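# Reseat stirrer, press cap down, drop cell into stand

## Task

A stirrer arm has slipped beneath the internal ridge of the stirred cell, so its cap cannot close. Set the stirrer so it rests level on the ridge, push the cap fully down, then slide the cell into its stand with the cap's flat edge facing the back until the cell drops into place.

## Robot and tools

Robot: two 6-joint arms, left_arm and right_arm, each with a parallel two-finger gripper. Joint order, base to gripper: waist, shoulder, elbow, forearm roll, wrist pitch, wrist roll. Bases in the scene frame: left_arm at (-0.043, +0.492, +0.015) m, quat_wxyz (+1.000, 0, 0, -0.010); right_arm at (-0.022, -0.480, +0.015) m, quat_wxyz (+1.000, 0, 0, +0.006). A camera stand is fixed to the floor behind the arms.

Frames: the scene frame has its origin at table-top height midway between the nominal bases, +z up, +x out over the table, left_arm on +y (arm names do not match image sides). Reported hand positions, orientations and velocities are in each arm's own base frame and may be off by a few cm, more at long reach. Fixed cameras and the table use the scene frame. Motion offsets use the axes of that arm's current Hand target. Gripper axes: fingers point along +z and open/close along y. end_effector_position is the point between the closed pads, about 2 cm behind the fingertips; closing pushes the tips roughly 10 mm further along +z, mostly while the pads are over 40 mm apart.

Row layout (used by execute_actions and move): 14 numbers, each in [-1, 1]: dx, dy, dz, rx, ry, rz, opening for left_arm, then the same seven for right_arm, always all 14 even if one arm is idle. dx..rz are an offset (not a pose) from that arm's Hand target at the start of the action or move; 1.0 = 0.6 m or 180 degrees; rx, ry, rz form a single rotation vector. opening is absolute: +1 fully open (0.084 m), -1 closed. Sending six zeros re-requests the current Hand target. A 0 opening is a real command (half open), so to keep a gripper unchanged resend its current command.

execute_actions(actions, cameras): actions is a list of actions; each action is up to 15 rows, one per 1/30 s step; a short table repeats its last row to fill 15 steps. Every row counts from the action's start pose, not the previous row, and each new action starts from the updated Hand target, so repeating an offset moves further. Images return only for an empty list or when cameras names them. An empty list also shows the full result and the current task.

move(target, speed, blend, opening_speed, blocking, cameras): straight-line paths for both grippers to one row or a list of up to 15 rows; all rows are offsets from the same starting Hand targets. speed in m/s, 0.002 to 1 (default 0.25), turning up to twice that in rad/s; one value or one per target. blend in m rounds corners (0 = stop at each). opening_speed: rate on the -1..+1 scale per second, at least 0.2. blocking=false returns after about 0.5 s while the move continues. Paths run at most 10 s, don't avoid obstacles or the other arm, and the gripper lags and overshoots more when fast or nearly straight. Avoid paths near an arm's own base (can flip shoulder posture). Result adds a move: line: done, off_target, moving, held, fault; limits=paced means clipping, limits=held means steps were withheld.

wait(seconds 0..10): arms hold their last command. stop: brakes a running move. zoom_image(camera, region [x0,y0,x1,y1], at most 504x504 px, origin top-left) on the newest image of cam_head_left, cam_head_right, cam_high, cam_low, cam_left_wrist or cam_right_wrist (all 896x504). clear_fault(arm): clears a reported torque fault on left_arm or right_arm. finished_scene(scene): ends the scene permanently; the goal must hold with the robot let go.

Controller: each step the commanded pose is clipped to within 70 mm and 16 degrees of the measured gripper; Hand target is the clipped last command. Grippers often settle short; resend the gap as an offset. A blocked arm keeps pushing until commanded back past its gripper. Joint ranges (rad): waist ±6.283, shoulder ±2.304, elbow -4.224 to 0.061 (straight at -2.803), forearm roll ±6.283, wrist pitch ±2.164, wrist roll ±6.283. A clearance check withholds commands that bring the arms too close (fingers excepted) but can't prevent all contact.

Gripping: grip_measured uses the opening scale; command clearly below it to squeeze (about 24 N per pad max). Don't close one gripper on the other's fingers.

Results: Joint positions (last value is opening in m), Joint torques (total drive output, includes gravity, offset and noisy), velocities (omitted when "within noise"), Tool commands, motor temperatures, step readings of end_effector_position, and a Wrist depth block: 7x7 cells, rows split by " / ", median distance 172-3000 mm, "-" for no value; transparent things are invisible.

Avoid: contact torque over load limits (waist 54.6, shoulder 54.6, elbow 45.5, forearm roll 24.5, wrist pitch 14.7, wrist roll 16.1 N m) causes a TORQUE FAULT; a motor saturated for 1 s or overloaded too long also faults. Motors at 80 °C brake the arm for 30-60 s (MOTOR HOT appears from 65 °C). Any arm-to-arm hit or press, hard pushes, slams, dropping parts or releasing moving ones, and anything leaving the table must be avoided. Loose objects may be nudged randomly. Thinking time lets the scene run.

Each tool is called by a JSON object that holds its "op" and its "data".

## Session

Excellent. Scene 2.

{"op": "execute_actions", "data": {"actions": []}}

{"op": "zoom_image", "data": {"camera": "cam_low", "region": [370, 240, 510, 350]}}

{"op": "zoom_image", "data": {"camera": "cam_head_right", "region": [380, 240, 620, 370]}}

Scene clock: 0.00 s.
left_arm: end_effector_position=(+0.2863, -0.4694, +0.2802) grip_measured=+1.00 end_effector_quat_wxyz=(-0.044, +0.899, -0.379, +0.216) | right_arm: end_effector_position=(+0.1311, +0.1541, +0.2603) grip_measured=+1.00 end_effector_quat_wxyz=(-0.384, +0.076, +0.920, +0.030)
Joint positions: left_arm=[-1.183 -0.264 -0.937 0.761 -0.547 -1.021 0.084] | right_arm=[0.395 -0.027 -0.467 0.418 -1.181 -2.892 0.084]
Joint velocities: within noise
Joint torques (N m): no reading
Motor temperatures (°C): left_arm=[27 30 29 32 32 36] | right_arm=[29 29 29 33 32 33]
Wrist depth (mm): cam_left_wrist=[673 635 594 549 532 506 480 / 637 597 565 532 509 482 459 / 603 569 539 512 488 464 442 / 570 542 496 491 468 446 424 / 544 513 480 470 449 429 410 / 519 496 471 450 432 414 397 / 497 475 452 434 415 400 383] | cam_right_wrist=[- - 2771 2760 1110 2805 2685 / - - 2431 2431 1307 2465 2414 / - 2106 2087 2080 649 649 648 / - 575 592 590 590 589 587 / 173 228 541 537 538 535 535 / 184 230 496 494 493 493 492 / 200 243 421 446 448 446 445]
Hand target: left_arm +0.2863, -0.4694, +0.2802; -0.044, +0.899, -0.379, +0.216 | right_arm +0.1311, +0.1541, +0.2603; -0.384, +0.076, +0.920, +0.030
Tool commands: left_gripper/opening=+1.0 right_gripper/opening=+1.0

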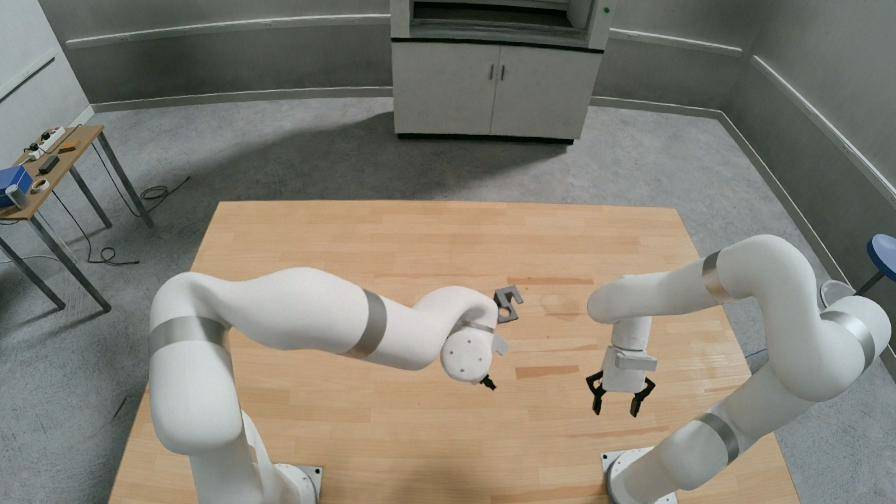

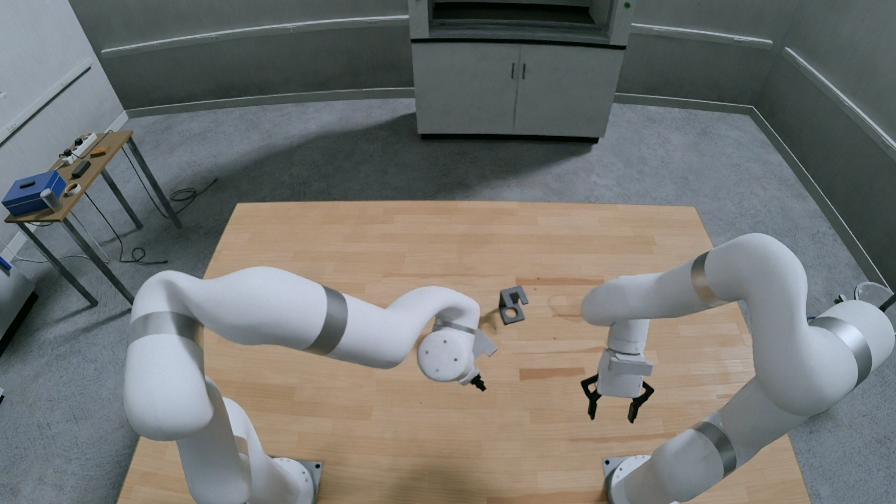

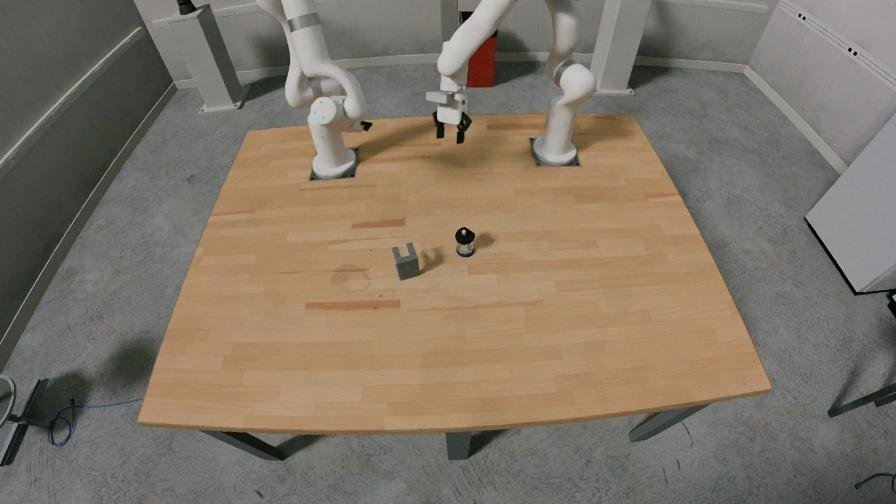

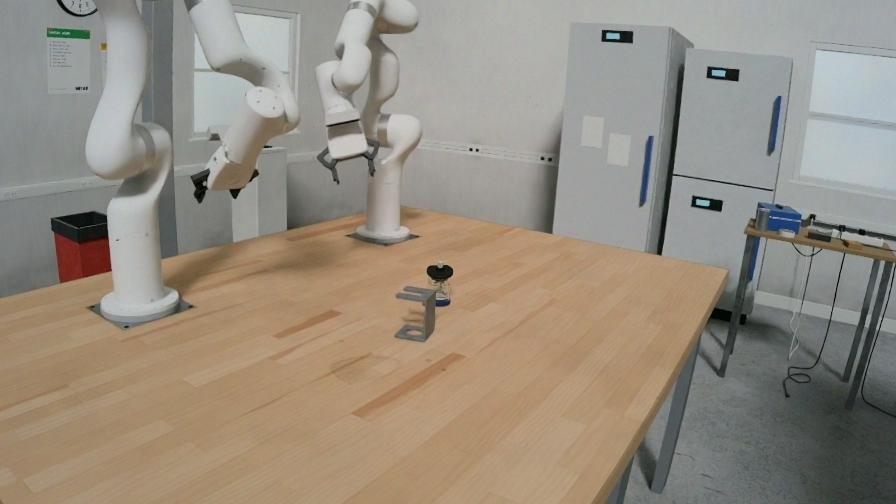

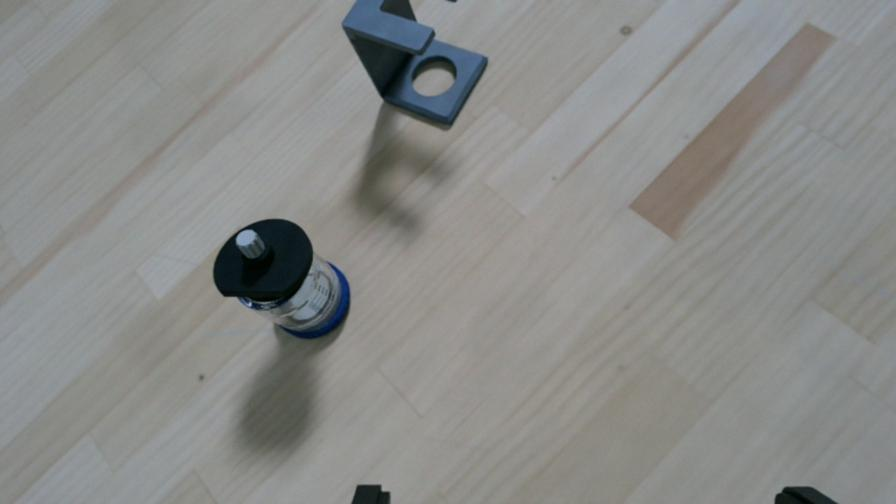

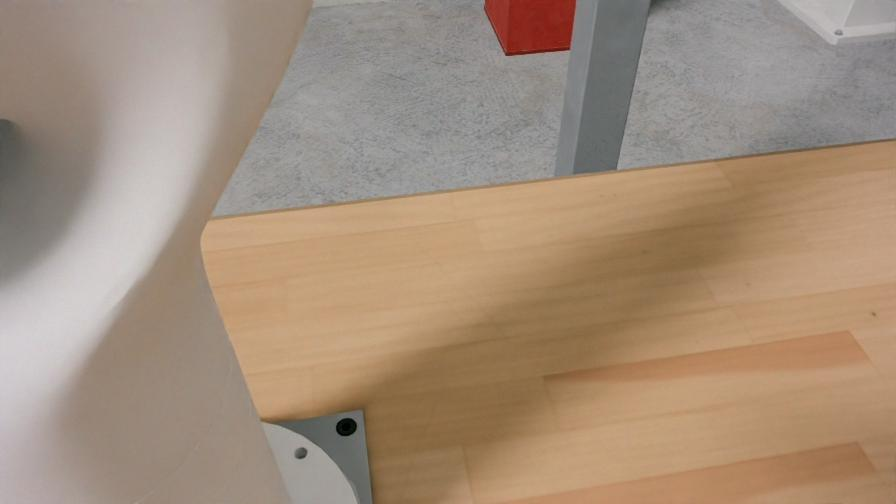

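Scaled by 3.600.

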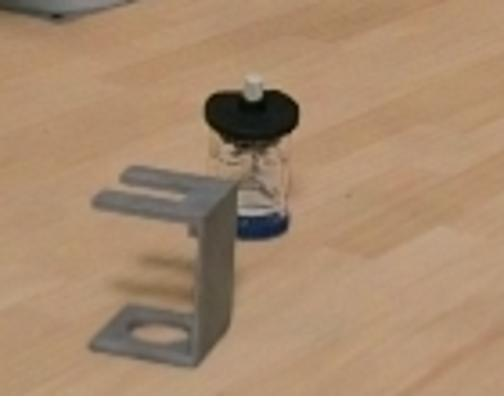

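Scaled by 2.100.

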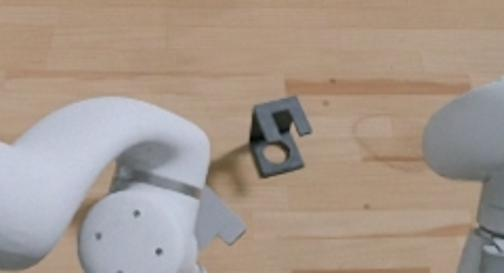

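{"op": "move", "data": {"target": [0.3,-0.277,0.23,0.0994,-0.15,-0.7385,-0.3,0,0,0,0,0,0,1], "speed": 0.4, "cameras": ["cam_left_wrist","cam_head_right"]}}

{"op": "zoom_image", "data": {"camera": "cam_head_right", "region": [420, 260, 560, 340]}}

Scene clock: 4.70 s.
left_arm: end_effector_position=(+0.5660, -0.4892, +0.2600) grip_measured=-0.32 end_effector_quat_wxyz=(+0.000, +0.707, +0.707, +0.000) | right_arm: end_effector_position=(+0.1311, +0.1541, +0.2603) grip_measured=+1.00 end_effector_quat_wxyz=(-0.384, +0.076, +0.920, +0.030)
Joint positions: left_arm=[-0.713 -0.908 -1.918 0.001 -1.009 -2.284 0.03] | right_arm=[0.395 -0.027 -0.467 0.418 -1.181 -2.892 0.084]
Joint torques (N m): left_arm=[5.36 28.1 -34.96 -2.47 -3.12 -1.12] | right_arm=[1.26 24.6 -23.13 1.12 -0.76 0.01]
Wrist depth (mm): cam_left_wrist=[399 400 402 403 404 406 407 / 398 401 402 403 407 408 409 / 399 401 402 404 405 407 408 / 400 403 404 315 407 408 409 / 401 402 404 404 406 408 411 / 401 403 404 404 407 409 410 / 401 403 404 406 408 408 411] | cam_right_wrist=[- - 2828 2782 1110 2760 2706 / - - 2465 2457 1312 2414 2414 / - 2132 2106 2119 654 651 648 / - 576 593 588 591 586 586 / 173 228 540 538 537 535 535 / 184 230 494 496 494 493 491 / 200 243 422 448 446 445 445]
Hand target: left_arm +0.5660, -0.4892, +0.2600; +0.000, +0.707, +0.707, +0.000 | right_arm +0.1311, +0.1541, +0.2603; -0.384, +0.076, +0.920, +0.030
Off the commanded pose: left_arm 0.000 m, 0 deg | right_arm 0.000 m, 0 deg.
move: done
Images, in order (width x height): cam_head_right 896x504, cam_left_wrist 896x504.

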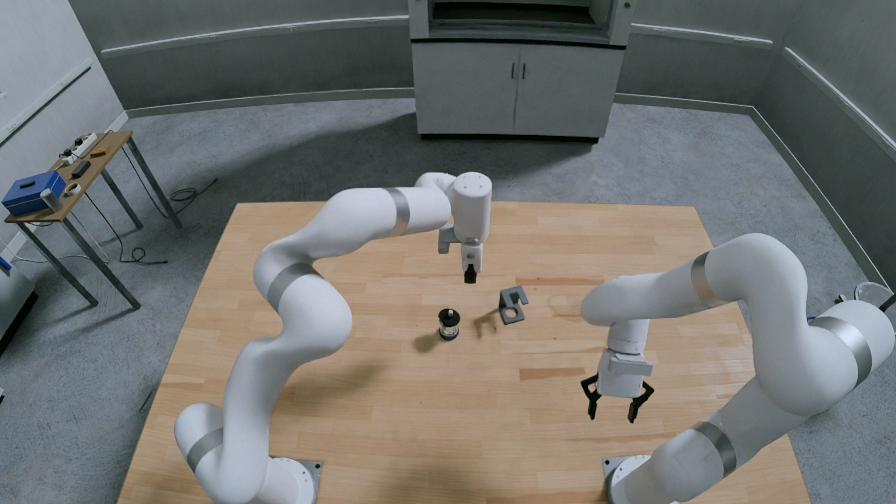

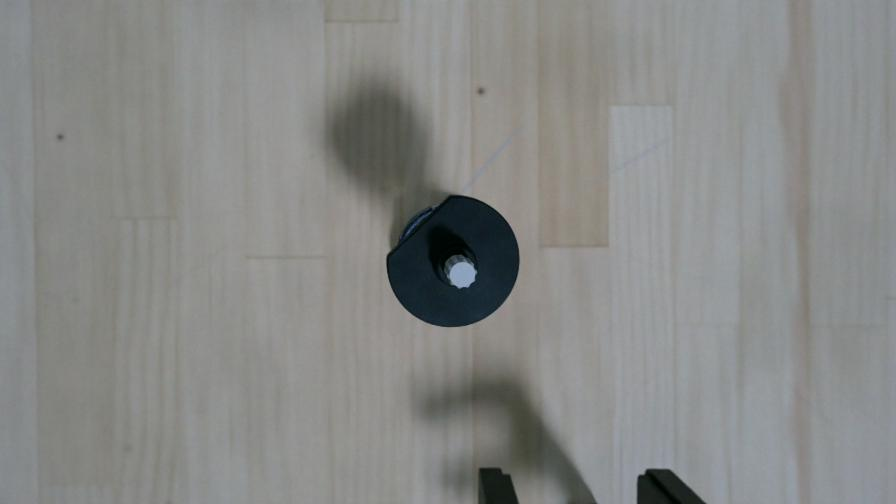

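Scaled by 3.600.

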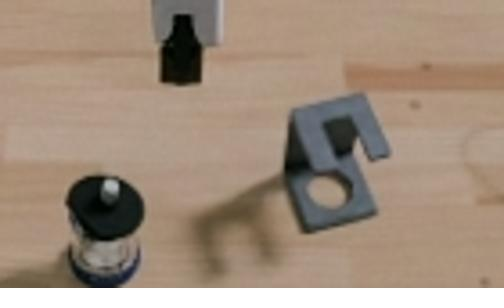

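{"op": "move", "data": {"target": [[0.081,-0.036,0.17,0.035,0.043,0,-0.3,0,0,0,0,0,0,1],[0.081,-0.036,0.253,0.035,0.043,0,-0.3,0,0,0,0,0,0,1]], "speed": [0.25,0.1], "cameras": ["cam_left_wrist","cam_low"]}}

{"op": "zoom_image", "data": {"camera": "cam_low", "region": [390, 230, 490, 330]}}

Scene clock: 7.33 s.
left_arm: end_effector_position=(+0.5446, -0.4405, +0.1083) grip_measured=-0.32 end_effector_quat_wxyz=(-0.086, +0.704, +0.704, +0.009) | right_arm: end_effector_position=(+0.1311, +0.1541, +0.2603) grip_measured=+1.00 end_effector_quat_wxyz=(-0.384, +0.076, +0.920, +0.030)
Joint positions: left_arm=[-0.692 -1.058 -1.817 0.043 -0.929 -2.292 0.03] | right_arm=[0.395 -0.027 -0.467 0.418 -1.181 -2.892 0.084]
Joint torques (N m): left_arm=[6.87 28.52 -33.16 3.97 2.4 -1.18] | right_arm=[-0.54 23.98 -22.64 1.1 -0.6 0.1]
Wrist depth (mm): cam_left_wrist=[295 290 284 279 273 268 263 / 291 285 280 273 269 264 260 / 287 281 276 271 265 261 256 / 283 277 273 267 262 257 253 / 278 273 269 263 257 254 250 / 274 269 264 262 - 250 246 / 270 265 261 - - 247 243] | cam_right_wrist=[- - 2805 2805 1114 2782 2738 / - - 2457 2457 1305 2405 2405 / - 2106 2106 2106 653 649 646 / - 576 592 593 591 588 586 / 173 228 540 539 537 536 535 / 184 230 496 495 493 494 493 / 200 243 422 447 446 445 445]
Hand target: left_arm +0.5446, -0.4405, +0.1082; -0.086, +0.704, +0.704, +0.009 | right_arm +0.1311, +0.1541, +0.2603; -0.384, +0.076, +0.920, +0.030
Off the commanded pose: left_arm 0.000 m, 0 deg | right_arm 0.000 m, 0 deg.
move: done
Images, in order (width x height): cam_low 896x504, cam_left_wrist 896x504.

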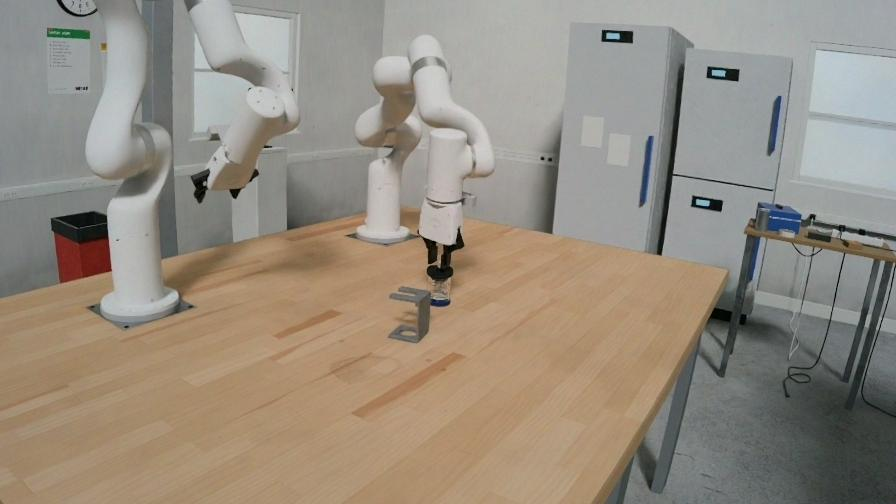

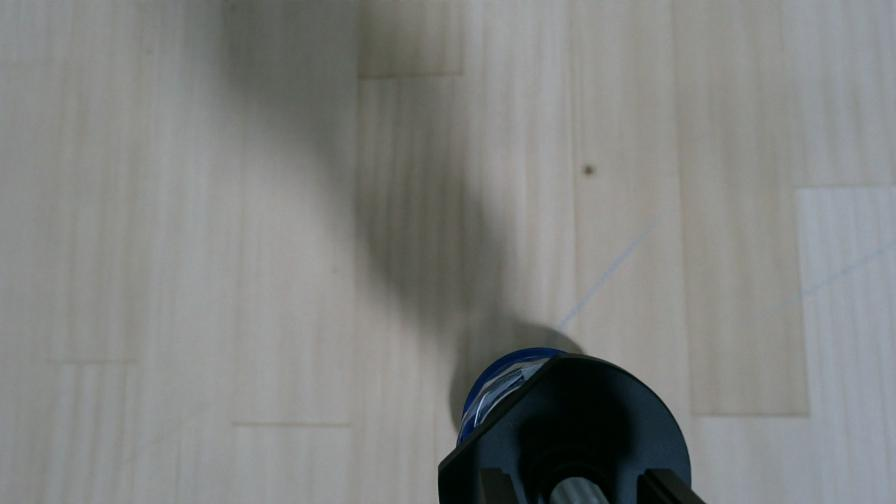

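Scaled by 5.040.

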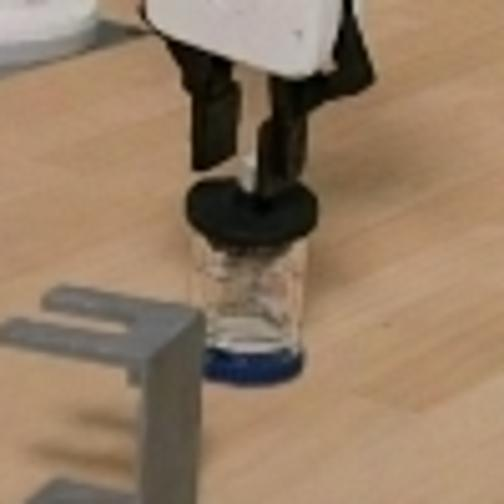

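{"op": "move", "data": {"target": [0,0,0,0,0,0,-1,0,0,0,0,0,0,1], "opening_speed": 1}}

{"op": "move", "data": {"target": [0,0,-0.1,0,0,0,-1,0,0,0,0,0,0,1], "speed": 0.1, "cameras": ["all"]}}

Scene clock: 10.17 s.
left_arm: end_effector_position=(+0.5446, -0.4405, +0.1082) grip_measured=-0.71 end_effector_quat_wxyz=(-0.086, +0.704, +0.704, +0.009) | right_arm: end_effector_position=(+0.1311, +0.1541, +0.2603) grip_measured=+1.00 end_effector_quat_wxyz=(-0.384, +0.076, +0.920, +0.030)
Joint positions: left_arm=[-0.692 -1.059 -1.817 0.043 -0.929 -2.292 0.013] | right_arm=[0.395 -0.027 -0.467 0.418 -1.181 -2.892 0.084]
Joint torques (N m): left_arm=[4.88 31.24 -32.06 4.1 1.93 -1.19] | right_arm=[-0.49 23.43 -22.62 1.15 -0.7 -0.07]
Wrist depth (mm): cam_left_wrist=[295 289 283 278 273 268 264 / 290 285 279 273 268 264 260 / 286 281 276 269 266 261 257 / 282 276 272 266 261 257 252 / 279 273 268 263 257 254 250 / 274 268 264 261 - 250 246 / 270 265 261 - - 246 243] | cam_right_wrist=[- - 2793 2851 1112 2782 2675 / - - 2457 2474 1310 2397 2422 / - 2093 2112 2112 654 649 646 / - 575 593 590 590 587 586 / 173 228 538 540 536 537 535 / 184 230 496 495 494 493 492 / 200 243 422 448 445 445 444]
Hand target: left_arm +0.5446, -0.4405, +0.1082; -0.086, +0.704, +0.704, +0.009 | right_arm +0.1311, +0.1541, +0.2603; -0.384, +0.076, +0.920, +0.030
Off the commanded pose: left_arm 0.000 m, 0 deg | right_arm 0.000 m, 0 deg.
move: done

Scene clock: 11.23 s.
left_arm: end_effector_position=(+0.5511, -0.4486, +0.1673) grip_measured=-0.71 end_effector_quat_wxyz=(-0.086, +0.704, +0.704, +0.009) | right_arm: end_effector_position=(+0.1311, +0.1541, +0.2603) grip_measured=+1.00 end_effector_quat_wxyz=(-0.384, +0.076, +0.920, +0.030)
Joint positions: left_arm=[-0.695 -1.012 -1.875 0.04 -1.034 -2.289 0.013] | right_arm=[0.395 -0.027 -0.467 0.418 -1.181 -2.892 0.084]
Joint torques (N m): left_arm=[-6.31 48.17 -33.52 -2.83 -3.41 0.6] | right_arm=[0.12 23.26 -22.34 1.22 -0.65 -0.03]
Wrist depth (mm): cam_left_wrist=[362 354 347 340 335 329 323 / 356 349 341 335 329 324 318 / 350 343 337 331 325 320 314 / 344 339 331 325 320 315 310 / 341 333 328 321 315 311 306 / 336 330 323 - - 306 302 / 330 324 320 - - 303 298] | cam_right_wrist=[- - 2816 2805 1108 2816 2706 / - - 2457 2422 1300 2483 2431 / - 2125 2093 2119 652 649 647 / - 575 591 590 590 588 586 / 173 228 540 539 537 535 535 / 184 230 497 495 493 494 491 / 200 243 422 448 447 446 443]
Hand target: left_arm +0.5511, -0.4486, +0.1673; -0.086, +0.704, +0.704, +0.009 | right_arm +0.1311, +0.1541, +0.2603; -0.384, +0.076, +0.920, +0.030
Off the commanded pose: left_arm 0.000 m, 0 deg | right_arm 0.000 m, 0 deg.
move: done

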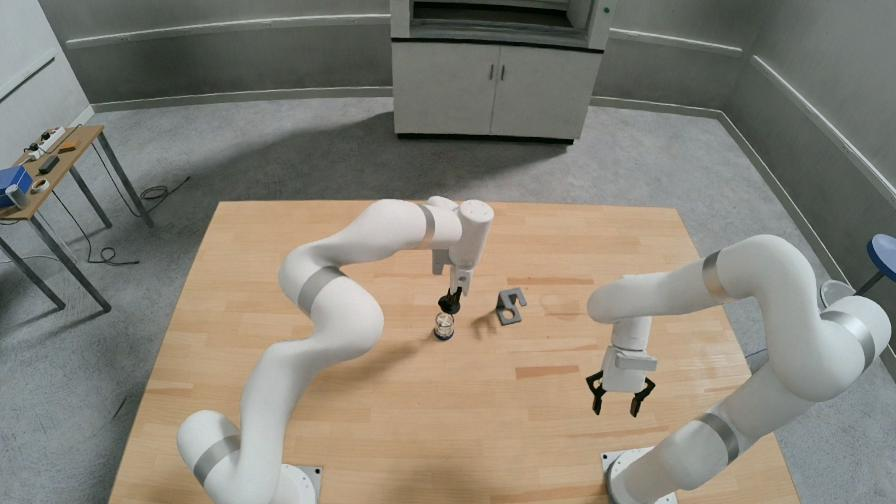

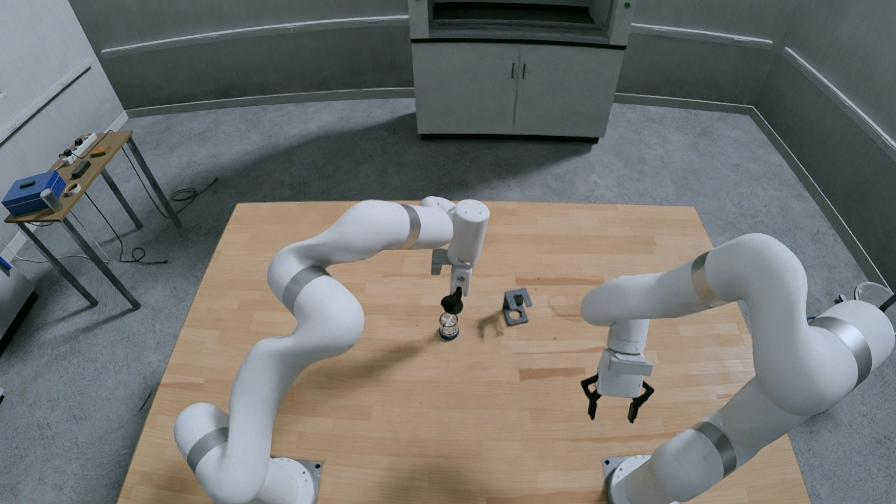

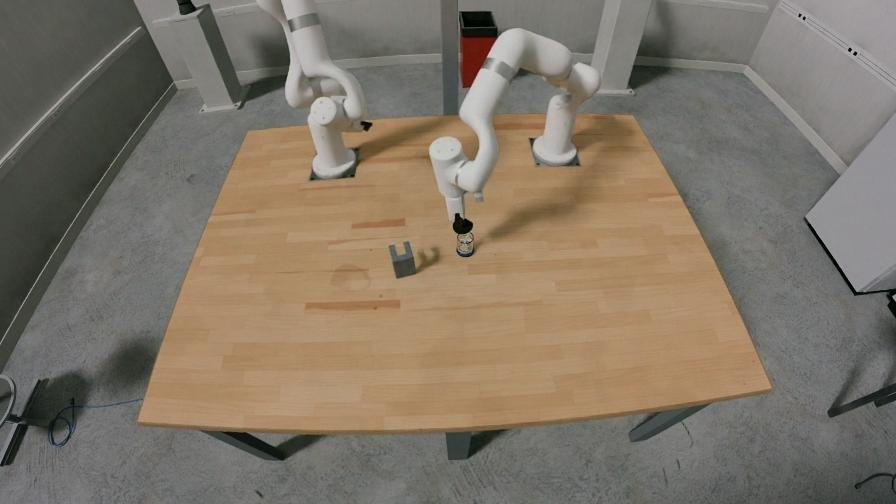

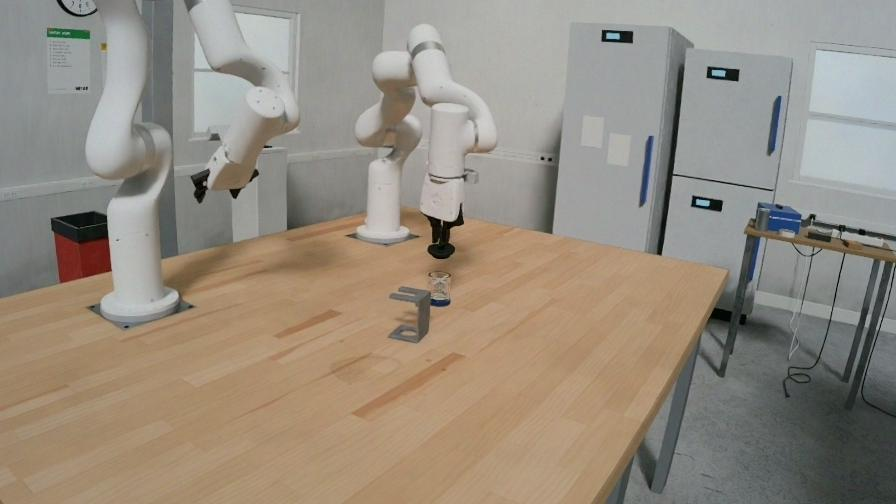

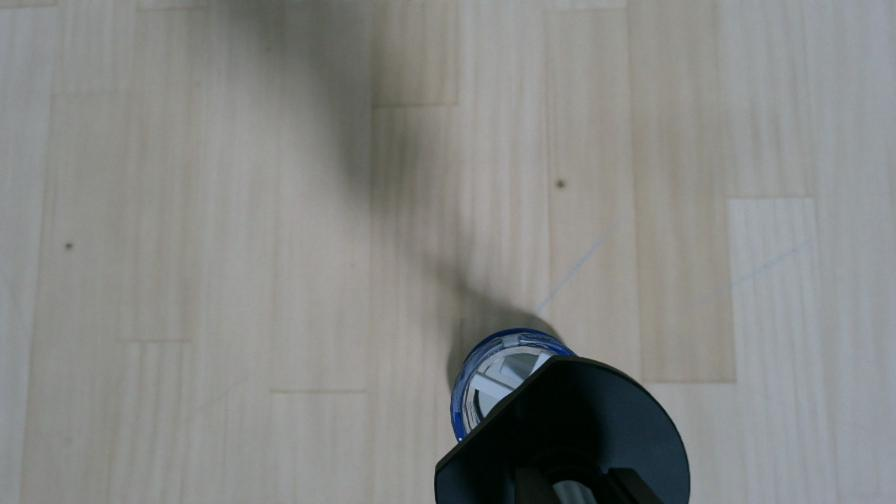

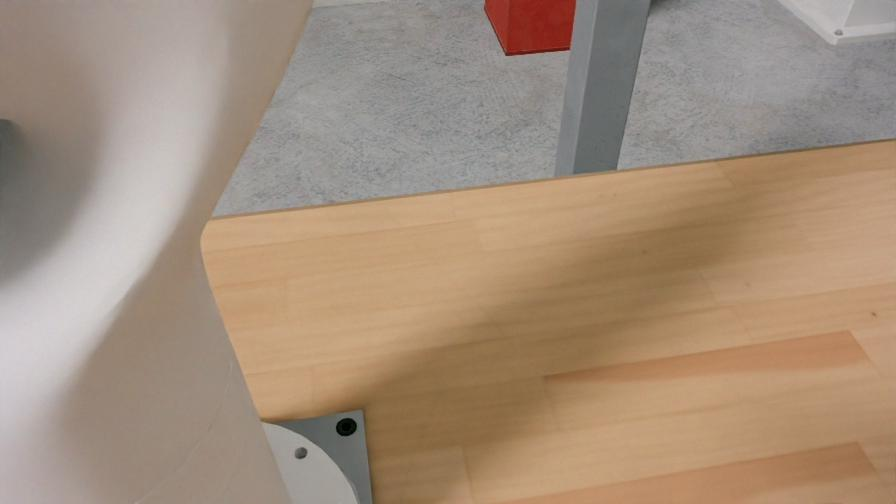

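{"op": "move", "data": {"target": [[0.25,0,0,0,0,0,-1,0,0,0,0,0,0,1],[0.25,0,0,-0.0347,-0.0429,0,-1,0,0,0,0,0,0,1]], "cameras": ["cam_left_wrist"]}}

Scene clock: 13.93 s.
left_arm: end_effector_position=(+0.5522, -0.3000, +0.1875) grip_measured=-0.71 end_effector_quat_wxyz=(+0.000, +0.707, +0.707, +0.000) | right_arm: end_effector_position=(+0.1311, +0.1541, +0.2603) grip_measured=+1.00 end_effector_quat_wxyz=(-0.384, +0.076, +0.920, +0.030)
Joint positions: left_arm=[-0.498 -0.675 -1.356 0.001 -0.681 -2.069 0.013] | right_arm=[0.395 -0.027 -0.467 0.418 -1.181 -2.892 0.084]
Joint torques (N m): left_arm=[5.02 42.43 -17.29 -2.05 2.64 0.31] | right_arm=[-0.08 23.93 -22.39 1.09 -0.83 0.03]
Wrist depth (mm): cam_left_wrist=[328 329 330 332 333 334 335 / 328 329 331 332 333 334 335 / 328 330 331 332 334 334 336 / 328 331 331 332 334 334 337 / 329 330 332 333 334 335 336 / 329 331 332 - - 335 337 / 329 330 332 - - 337 338] | cam_right_wrist=[- - 2816 2793 1112 2793 2706 / - - 2474 2474 1307 2405 2431 / - 2125 2112 2087 654 652 648 / - 577 594 590 589 588 587 / 173 228 541 540 538 538 535 / 184 230 496 494 494 493 491 / 200 243 423 447 446 445 444]
Hand target: left_arm +0.5522, -0.3000, +0.1875; +0.000, +0.707, +0.707, +0.000 | right_arm +0.1311, +0.1541, +0.2603; -0.384, +0.076, +0.920, +0.030
Off the commanded pose: left_arm 0.000 m, 0 deg | right_arm 0.000 m, 0 deg.
move: done
Images, in order (width x height): cam_left_wrist 896x504.

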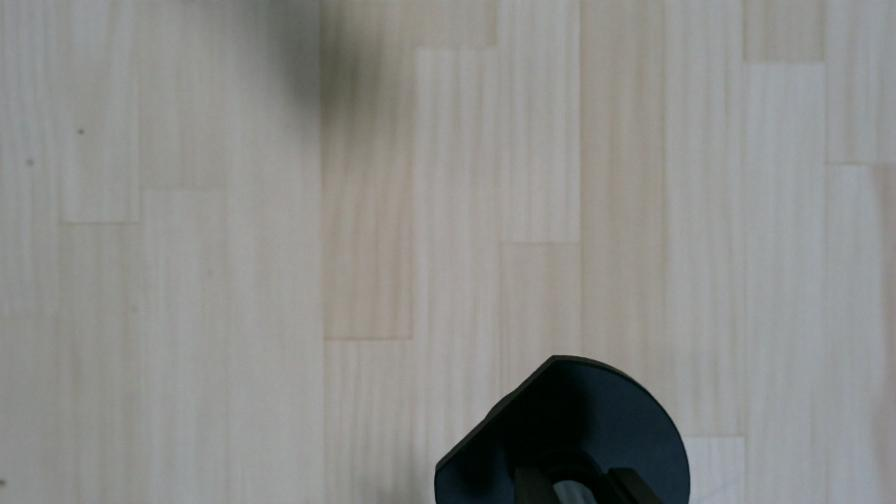

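{"op": "move", "data": {"target": [0,0,0.248,0,0,0,-1,0,0,0,0,0,0,1], "speed": 0.12}}

{"op": "move", "data": {"target": [0,0,0.012,0,0,0,-1,0,0,0,0,0,0,1], "speed": 0.02, "cameras": ["cam_left_wrist"]}}

Scene clock: 16.27 s.
left_arm: end_effector_position=(+0.5524, -0.2999, +0.0389) grip_measured=-0.71 end_effector_quat_wxyz=(+0.000, +0.707, +0.707, +0.000) end_effector_velocity=(-0.001, +0.000, -0.004) end_effector_angular_velocity=(+0.002, +0.004, -0.001) | right_arm: end_effector_position=(+0.1311, +0.1541, +0.2603) grip_measured=+1.00 end_effector_quat_wxyz=(-0.384, +0.076, +0.920, +0.030)
Joint positions: left_arm=[-0.498 -0.913 -1.361 0.001 -0.448 -2.07 0.013] | right_arm=[0.395 -0.027 -0.467 0.418 -1.181 -2.892 0.084]
Joint velocities: left_arm=[0 -0.006 -0.001 0 0.001 0.001 0] | right_arm=[within noise]
Joint torques (N m): left_arm=[3.72 13.13 -19.52 3.94 3.7 -1.1] | right_arm=[0.31 24.59 -22.19 1.46 -0.68 -0.13]
Wrist depth (mm): cam_left_wrist=[181 182 183 183 184 185 185 / 181 182 183 183 184 185 186 / 181 182 183 184 185 185 186 / 182 182 183 184 185 185 186 / 182 183 184 184 185 186 186 / 182 183 184 184 - 186 186 / 182 183 184 184 - 186 187] | cam_right_wrist=[- - 2816 2816 1117 2738 2717 / - - 2439 2457 1305 2389 2422 / - 2099 2106 2074 651 650 651 / - 575 592 588 589 591 586 / 173 228 540 539 537 537 532 / 184 230 495 494 493 493 492 / 200 243 421 448 446 446 445]
Hand target: left_arm +0.5523, -0.2999, +0.0387; +0.000, +0.707, +0.707, +0.000 | right_arm +0.1311, +0.1541, +0.2603; -0.384, +0.076, +0.920, +0.030
Off the commanded pose: left_arm 0.000 m, 0 deg | right_arm 0.000 m, 0 deg.
move: done

Scene clock: 17.07 s.
left_arm: end_effector_position=(+0.5531, -0.3004, +0.0335) grip_measured=-0.70 end_effector_quat_wxyz=(+0.001, +0.707, +0.707, +0.001) | right_arm: end_effector_position=(+0.1311, +0.1541, +0.2603) grip_measured=+1.00 end_effector_quat_wxyz=(-0.384, +0.076, +0.920, +0.030)
Joint positions: left_arm=[-0.498 -0.924 -1.365 0.001 -0.438 -2.07 0.013] | right_arm=[0.395 -0.027 -0.467 0.418 -1.181 -2.892 0.084]
Joint torques (N m): left_arm=[-3.29 -12.59 -5.2 3.8 13.52 -1.06] | right_arm=[0.1 23.24 -22.54 1.02 -0.67 -0.03]
Wrist depth (mm): cam_left_wrist=[176 177 178 178 179 180 181 / 176 177 178 178 179 180 181 / 176 177 178 179 180 180 181 / 177 177 178 179 180 180 181 / 177 177 178 179 180 181 182 / 177 178 178 179 - 181 182 / 178 178 179 179 - 181 182] | cam_right_wrist=[- - 2828 2782 1112 2760 2696 / - - 2457 2414 1315 2439 2397 / - 2087 2087 2087 649 651 647 / - 575 592 590 589 588 586 / 173 229 540 540 536 536 535 / 183 230 495 495 494 494 492 / 200 243 422 448 447 445 444]
Hand target: left_arm +0.5523, -0.2999, +0.0315; +0.000, +0.707, +0.707, +0.000 | right_arm +0.1311, +0.1541, +0.2603; -0.384, +0.076, +0.920, +0.030
Off the commanded pose: left_arm 0.002 m, 0 deg | right_arm 0.000 m, 0 deg.
move: done
Images, in order (width x height): cam_left_wrist 896x504.

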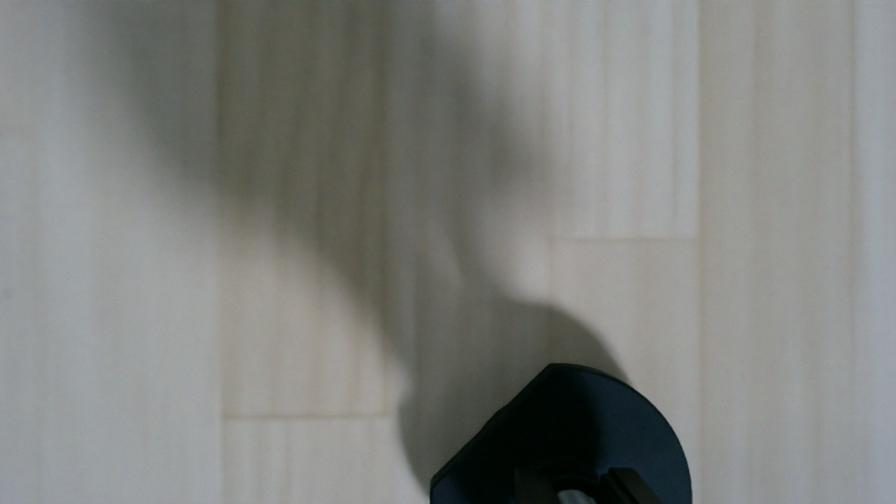

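{"op": "move", "data": {"target": [0,0,-0.002,0,0,0,-1,0,0,0,0,0,0,1], "speed": 0.02}}

{"op": "move", "data": {"target": [0,0,0,0,0,0,-0.3,0,0,0,0,0,0,1], "opening_speed": 1}}

{"op": "move", "data": {"target": [[0,0,-0.1,0,0,0,-0.3,0,0,0,0,0,0,1],[-0.1,0,-0.225,0,0,0,-0.3,0,0,0,0,0,0,1],[-0.322,0.025,-0.225,0,0,0,-0.72,0,0,0,0,0,0,1]], "blend": 0.02, "speed": 0.15, "cameras": ["cam_left_wrist"]}}

Scene clock: 18.40 s.
left_arm: end_effector_position=(+0.5669, -0.3078, +0.0660) grip_measured=-0.71 end_effector_quat_wxyz=(+0.025, +0.707, +0.707, +0.008) | right_arm: end_effector_position=(+0.1311, +0.1541, +0.2603) grip_measured=+1.00 end_effector_quat_wxyz=(-0.384, +0.076, +0.920, +0.030)
Joint positions: left_arm=[-0.498 -0.873 -1.365 0.001 -0.44 -2.07 0.013] | right_arm=[0.395 -0.027 -0.467 0.418 -1.181 -2.892 0.084]
Joint torques (N m): left_arm=[-1.12 42.37 -23.01 0.39 1.53 -0.34] | right_arm=[-0.06 23.45 -22.56 1.36 -0.74 -0.18]
Wrist depth (mm): cam_left_wrist=[198 200 203 206 208 211 214 / 199 201 204 206 209 212 215 / 199 202 205 207 210 213 216 / 200 202 205 208 210 214 216 / 201 204 206 209 212 214 217 / 202 204 207 209 - 215 218 / 203 205 208 - - 217 219] | cam_right_wrist=[- - 2782 2771 1110 2805 2685 / - - 2439 2422 1300 2422 2422 / - 2119 2106 2106 653 652 648 / - 575 592 590 591 588 585 / 173 228 539 538 535 536 536 / 184 230 496 495 494 493 492 / 200 243 421 448 447 446 444]
Hand target: left_arm +0.5669, -0.3078, +0.0660; +0.025, +0.707, +0.707, +0.008 (not the last commanded pose) | right_arm +0.1311, +0.1541, +0.2603; -0.384, +0.076, +0.920, +0.030
Tool commands: left_gripper/opening=-1.0 right_gripper/opening=+1.0
Off the commanded pose: left_arm 0.037 m, 3 deg | right_arm 0.000 m, 0 deg.
TORQUE FAULT: the external load on joint 2 (shoulder) of the left arm reached its load limit, and that arm stopped. The contact can be on any part of that arm beyond that joint, not only on its tool. A torque fault puts only its own arm into a fault stop. That arm's remaining commands of this call were not run. The hold on joint 2 (shoulder) of that arm was moved back by the arm itself, up to 3 degrees, as the stop began. That arm is still stopped at the end of this call. While its stop runs, that arm, its gripper or tool too, takes no new command.
CLEAR FAULT: the left arm stays stopped (state 4) until you call clear_fault(arm="left_arm").
End effector pose when the fault began: left_arm: position (+0.5531, -0.3003, +0.0335), quat_wxyz (+0.001, +0.707, +0.707, +0.001)
Joint positions when the fault began: left_arm=[-0.498 -0.924 -1.365 0.001 -0.438 -2.07 0.013]
move: fault (left_arm)

not run: an earlier result of this reply reported a stop or a fault. Calls in your next reply go to the robot.

not run: an earlier result of this reply reported a stop or a fault. Calls in your next reply go to the robot.

{"op": "clear_fault", "data": {"arm": "left_arm"}}

{"op": "execute_actions", "data": {"actions": [], "cameras": ["cam_left_wrist"]}}

Scene clock: 18.67 s.
left_arm: end_effector_position=(+0.5669, -0.3078, +0.0660) grip_measured=-0.71 end_effector_quat_wxyz=(+0.025, +0.707, +0.707, +0.008) | right_arm: end_effector_position=(+0.1311, +0.1541, +0.2603) grip_measured=+1.00 end_effector_quat_wxyz=(-0.384, +0.076, +0.920, +0.030)
Joint positions: left_arm=[-0.498 -0.873 -1.365 0.001 -0.44 -2.07 0.013] | right_arm=[0.395 -0.027 -0.467 0.418 -1.181 -2.892 0.084]
Joint torques (N m): left_arm=[-1.59 43.21 -23.12 0.57 1.66 -0.35] | right_arm=[0.77 24.48 -22.77 1.41 -0.67 0.01]
Wrist depth (mm): cam_left_wrist=[198 201 203 205 208 211 214 / 199 201 204 206 209 212 215 / 200 202 204 207 210 213 216 / 201 203 206 208 211 214 217 / 201 203 206 209 212 214 218 / 202 204 207 209 - 215 218 / 203 205 208 - - 217 219] | cam_right_wrist=[- - 2816 2749 1107 2805 2717 / - - 2465 2448 1305 2405 2422 / - 2093 2068 2093 650 647 650 / - 574 593 591 589 588 587 / 173 229 541 539 537 537 536 / 184 230 497 496 493 492 492 / 200 243 422 446 446 445 444]
Hand target: left_arm +0.5669, -0.3078, +0.0660; +0.025, +0.707, +0.707, +0.008 (not the last commanded pose) | right_arm +0.1311, +0.1541, +0.2603; -0.384, +0.076, +0.920, +0.030
Tool commands: left_gripper/opening=-1.0 right_gripper/opening=+1.0
Off the commanded pose: left_arm 0.037 m, 3 deg | right_arm 0.000 m, 0 deg.
TORQUE FAULT, CONTINUED: the left arm's stop, for the torque fault of joint 2 (shoulder) that an earlier result reported, is over. The call counts as one of the actions that you can send in this scene. The hold on joint 2 (shoulder) of that arm was moved back by the arm itself, up to 3 degrees, as the stop began. That arm's target is now where it stood when the stop ended, not its last command. That arm keeps its grip as last carried out and accepts commands again: back off and push less far.
CLEAR FAULT: your call cleared the left arm's torque fault. If a joint's load stays at its limit, that arm stops again at once.

Scene clock: 18.67 s.
left_arm: end_effector_position=(+0.5669, -0.3078, +0.0660) grip_measured=-0.71 end_effector_quat_wxyz=(+0.025, +0.707, +0.707, +0.008) | right_arm: end_effector_position=(+0.1311, +0.1541, +0.2603) grip_measured=+1.00 end_effector_quat_wxyz=(-0.384, +0.076, +0.920, +0.030)
Joint positions: left_arm=[-0.498 -0.873 -1.365 0.001 -0.44 -2.07 0.013] | right_arm=[0.395 -0.027 -0.467 0.418 -1.181 -2.892 0.084]
Joint velocities: within noise
Joint torques (N m): left_arm=[-1.59 43.21 -23.12 0.57 1.66 -0.35] | right_arm=[0.77 24.48 -22.77 1.41 -0.67 0.01]
Motor temperatures (°C): left_arm=[27 30 29 32 32 36] | right_arm=[29 29 30 33 32 33]
Wrist depth (mm): cam_left_wrist=[198 201 203 205 208 211 214 / 199 201 204 206 209 212 215 / 200 202 204 207 210 213 216 / 201 203 206 208 211 214 217 / 201 203 206 209 212 214 218 / 202 204 207 209 - 215 218 / 203 205 208 - - 217 219] | cam_right_wrist=[- - 2816 2749 1107 2805 2717 / - - 2465 2448 1305 2405 2422 / - 2093 2068 2093 650 647 650 / - 574 593 591 589 588 587 / 173 229 541 539 537 537 536 / 184 230 497 496 493 492 492 / 200 243 422 446 446 445 444]
Hand target: left_arm +0.5669, -0.3078, +0.0660; +0.025, +0.707, +0.707, +0.008 (not the last commanded pose) | right_arm +0.1311, +0.1541, +0.2603; -0.384, +0.076, +0.920, +0.030
Tool commands: left_gripper/opening=-1.0 right_gripper/opening=+1.0
Off the commanded pose: left_arm 0.037 m, 3 deg | right_arm 0.000 m, 0 deg.
Images, in order (width x height): cam_left_wrist 896x504.

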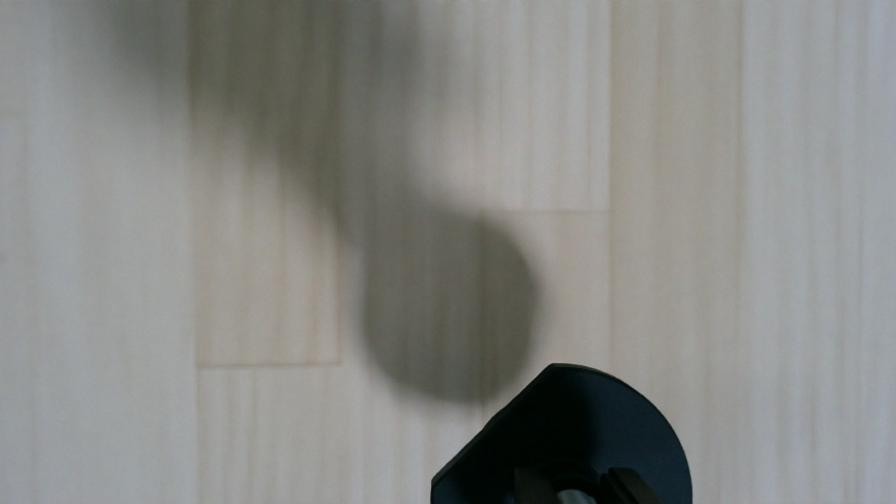

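{"op": "move", "data": {"target": [0,0,0.02,0.0149,0.0076,0,-1,0,0,0,0,0,0,1], "speed": 0.05}}

Scene clock: 20.03 s.
left_arm: end_effector_position=(+0.5674, -0.3081, +0.0540) grip_measured=-0.71 end_effector_quat_wxyz=(+0.000, +0.707, +0.707, +0.000) | right_arm: end_effector_position=(+0.1311, +0.1541, +0.2603) grip_measured=+1.00 end_effector_quat_wxyz=(-0.384, +0.076, +0.920, +0.030)
Joint positions: left_arm=[-0.497 -0.919 -1.418 -0.002 -0.499 -2.066 0.013] | right_arm=[0.395 -0.027 -0.467 0.418 -1.181 -2.892 0.084]
Joint torques (N m): left_arm=[5.48 25.86 -29.76 -3.18 -3.12 0.67] | right_arm=[-0.52 23.9 -22.78 1.03 -0.68 -0.11]
Wrist depth (mm): cam_left_wrist=[196 197 197 198 199 200 200 / 196 197 198 198 199 200 201 / 196 197 197 198 200 200 201 / 196 197 198 199 200 200 201 / 197 197 198 199 200 200 201 / 197 198 198 199 - 201 201 / 197 198 199 - - 201 202] | cam_right_wrist=[- - 2782 2793 1116 2760 2696 / - - 2457 2431 1307 2457 2414 / - 2087 2099 2106 653 649 647 / - 576 593 590 590 589 587 / 173 228 540 538 541 536 535 / 184 230 496 495 494 493 492 / 200 243 421 447 447 445 444]
Hand target: left_arm +0.5674, -0.3081, +0.0540; +0.000, +0.707, +0.707, +0.000 | right_arm +0.1311, +0.1541, +0.2603; -0.384, +0.076, +0.920, +0.030
Off the commanded pose: left_arm 0.000 m, 0 deg | right_arm 0.000 m, 0 deg.
move: done

{"op": "move", "data": {"target": [0,0,0.0325,0,0,0,-1,0,0,0,0,0,0,1], "speed": 0.04}}

{"op": "move", "data": {"target": [0,0,0,0,0,0,-0.3,0,0,0,0,0,0,1], "opening_speed": 1}}

{"op": "move", "data": {"target": [[0,0,-0.1,0,0,0,-0.3,0,0,0,0,0,0,1],[-0.07,0,-0.225,0,0,0,-0.3,0,0,0,0,0,0,1],[-0.308,0,-0.225,0,0,0,-0.3,0,0,0,0,0,0,1]], "blend": 0.02, "speed": 0.15, "cameras": ["cam_left_wrist"]}}

Scene clock: 21.17 s.
left_arm: end_effector_position=(+0.5675, -0.3081, +0.0346) grip_measured=-0.71 end_effector_quat_wxyz=(+0.000, +0.707, +0.707, +0.000) | right_arm: end_effector_position=(+0.1311, +0.1541, +0.2603) grip_measured=+1.00 end_effector_quat_wxyz=(-0.384, +0.076, +0.920, +0.030)
Joint positions: left_arm=[-0.497 -0.953 -1.427 -0.002 -0.473 -2.066 0.013] | right_arm=[0.395 -0.027 -0.467 0.418 -1.181 -2.892 0.084]
Joint torques (N m): left_arm=[3.5 23.64 -27.67 -3.16 3.25 0.52] | right_arm=[0.65 23.9 -22.31 0.7 -0.66 0.06]
Wrist depth (mm): cam_left_wrist=[177 177 178 179 180 180 181 / 177 178 178 179 180 180 181 / 177 178 179 179 180 180 181 / 178 178 179 179 180 181 181 / 178 178 179 180 180 181 182 / 178 178 179 180 - 181 182 / 178 179 179 180 - 181 182] | cam_right_wrist=[- - 2771 2771 1112 2782 2685 / - - 2431 2422 1307 2448 2405 / - 2093 2074 2074 655 650 650 / - 575 593 589 590 589 586 / 173 228 539 539 537 537 536 / 184 230 496 495 493 492 492 / 200 243 421 448 446 444 445]
Hand target: left_arm +0.5674, -0.3081, +0.0345; +0.000, +0.707, +0.707, +0.000 | right_arm +0.1311, +0.1541, +0.2603; -0.384, +0.076, +0.920, +0.030
Off the commanded pose: left_arm 0.000 m, 0 deg | right_arm 0.000 m, 0 deg.
move: done

Scene clock: 22.20 s.
left_arm: end_effector_position=(+0.5674, -0.3081, +0.0344) grip_measured=-0.32 end_effector_quat_wxyz=(+0.000, +0.707, +0.707, +0.000) | right_arm: end_effector_position=(+0.1311, +0.1541, +0.2603) grip_measured=+1.00 end_effector_quat_wxyz=(-0.384, +0.076, +0.920, +0.030)
Joint positions: left_arm=[-0.497 -0.953 -1.427 -0.002 -0.473 -2.066 0.03] | right_arm=[0.395 -0.027 -0.467 0.418 -1.181 -2.892 0.084]
Joint torques (N m): left_arm=[1.55 42.45 -19.15 -2.96 -0.98 0.53] | right_arm=[-0.21 23.66 -22.72 1.05 -0.76 -0.05]
Wrist depth (mm): cam_left_wrist=[177 177 178 178 179 180 181 / 176 177 178 179 180 180 181 / 177 177 178 179 180 180 181 / 177 178 178 179 180 181 181 / 177 178 179 179 180 181 181 / 178 178 179 179 - 181 182 / 178 178 179 180 - 181 182] | cam_right_wrist=[- - 2828 2805 1119 2828 2717 / - - 2448 2457 1305 2397 2439 / - 2106 2119 2106 654 650 649 / - 575 593 591 590 590 585 / 173 228 540 539 538 537 535 / 184 230 496 496 494 493 492 / 200 243 422 448 446 446 446]
Hand target: left_arm +0.5674, -0.3081, +0.0345; +0.000, +0.707, +0.707, +0.000 | right_arm +0.1311, +0.1541, +0.2603; -0.384, +0.076, +0.920, +0.030
Off the commanded pose: left_arm 0.000 m, 0 deg | right_arm 0.000 m, 0 deg.
move: done

Scene clock: 24.70 s.
left_arm: end_effector_position=(+0.5674, -0.4928, +0.1697) grip_measured=-0.32 end_effector_quat_wxyz=(+0.000, +0.707, +0.707, +0.000) | right_arm: end_effector_position=(+0.1311, +0.1541, +0.2603) grip_measured=+1.00 end_effector_quat_wxyz=(-0.384, +0.076, +0.920, +0.030)
Joint positions: left_arm=[-0.715 -1.004 -1.875 -0.001 -0.871 -2.285 0.03] | right_arm=[0.395 -0.027 -0.467 0.418 -1.181 -2.892 0.084]
Joint torques (N m): left_arm=[-4.98 27.11 -33.79 4.59 -3.1 -0.94] | right_arm=[0.53 24.16 -22.19 1.24 -0.75 -0.1]
Wrist depth (mm): cam_left_wrist=[310 311 312 312 314 315 317 / 310 311 312 313 315 316 316 / 311 312 313 314 315 317 317 / 311 313 313 290 315 317 317 / 311 312 313 315 316 317 317 / 312 313 314 315 316 318 319 / 312 313 314 315 317 318 319] | cam_right_wrist=[- - 2771 2760 1110 2760 2738 / - - 2457 2483 1310 2422 2414 / - 2106 2106 2080 652 650 647 / - 575 593 592 589 588 588 / 173 228 541 540 538 536 537 / 184 230 497 495 493 493 492 / 200 243 421 447 445 445 446]
Hand target: left_arm +0.5675, -0.4928, +0.1697; +0.000, +0.707, +0.707, +0.000 | right_arm +0.1311, +0.1541, +0.2603; -0.384, +0.076, +0.920, +0.030
Off the commanded pose: left_arm 0.000 m, 0 deg | right_arm 0.000 m, 0 deg.
move: done
Images, in order (width x height): cam_left_wrist 896x504.

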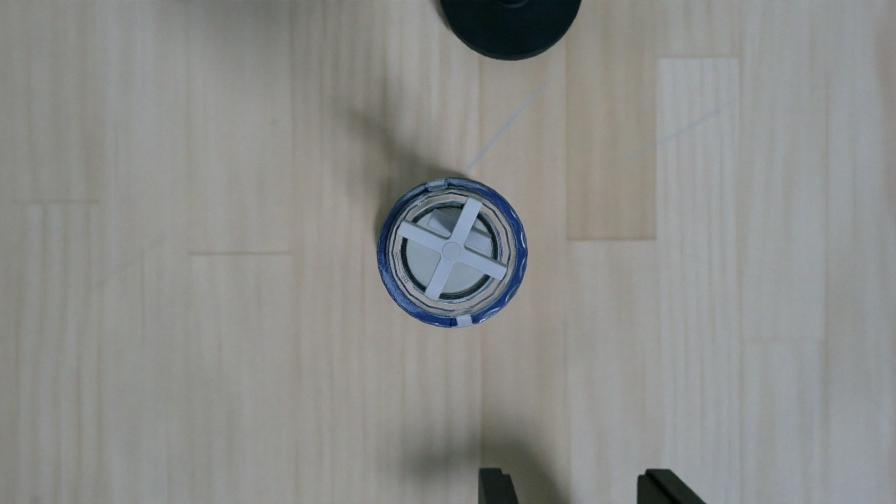

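{"op": "zoom_image", "data": {"camera": "cam_left_wrist", "region": [370, 170, 536, 336]}}

Scaled by 3.036.

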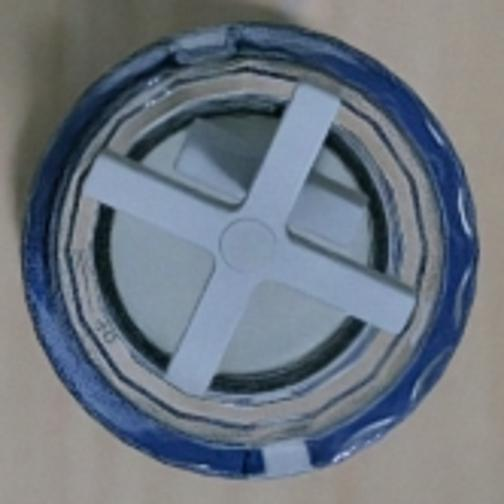

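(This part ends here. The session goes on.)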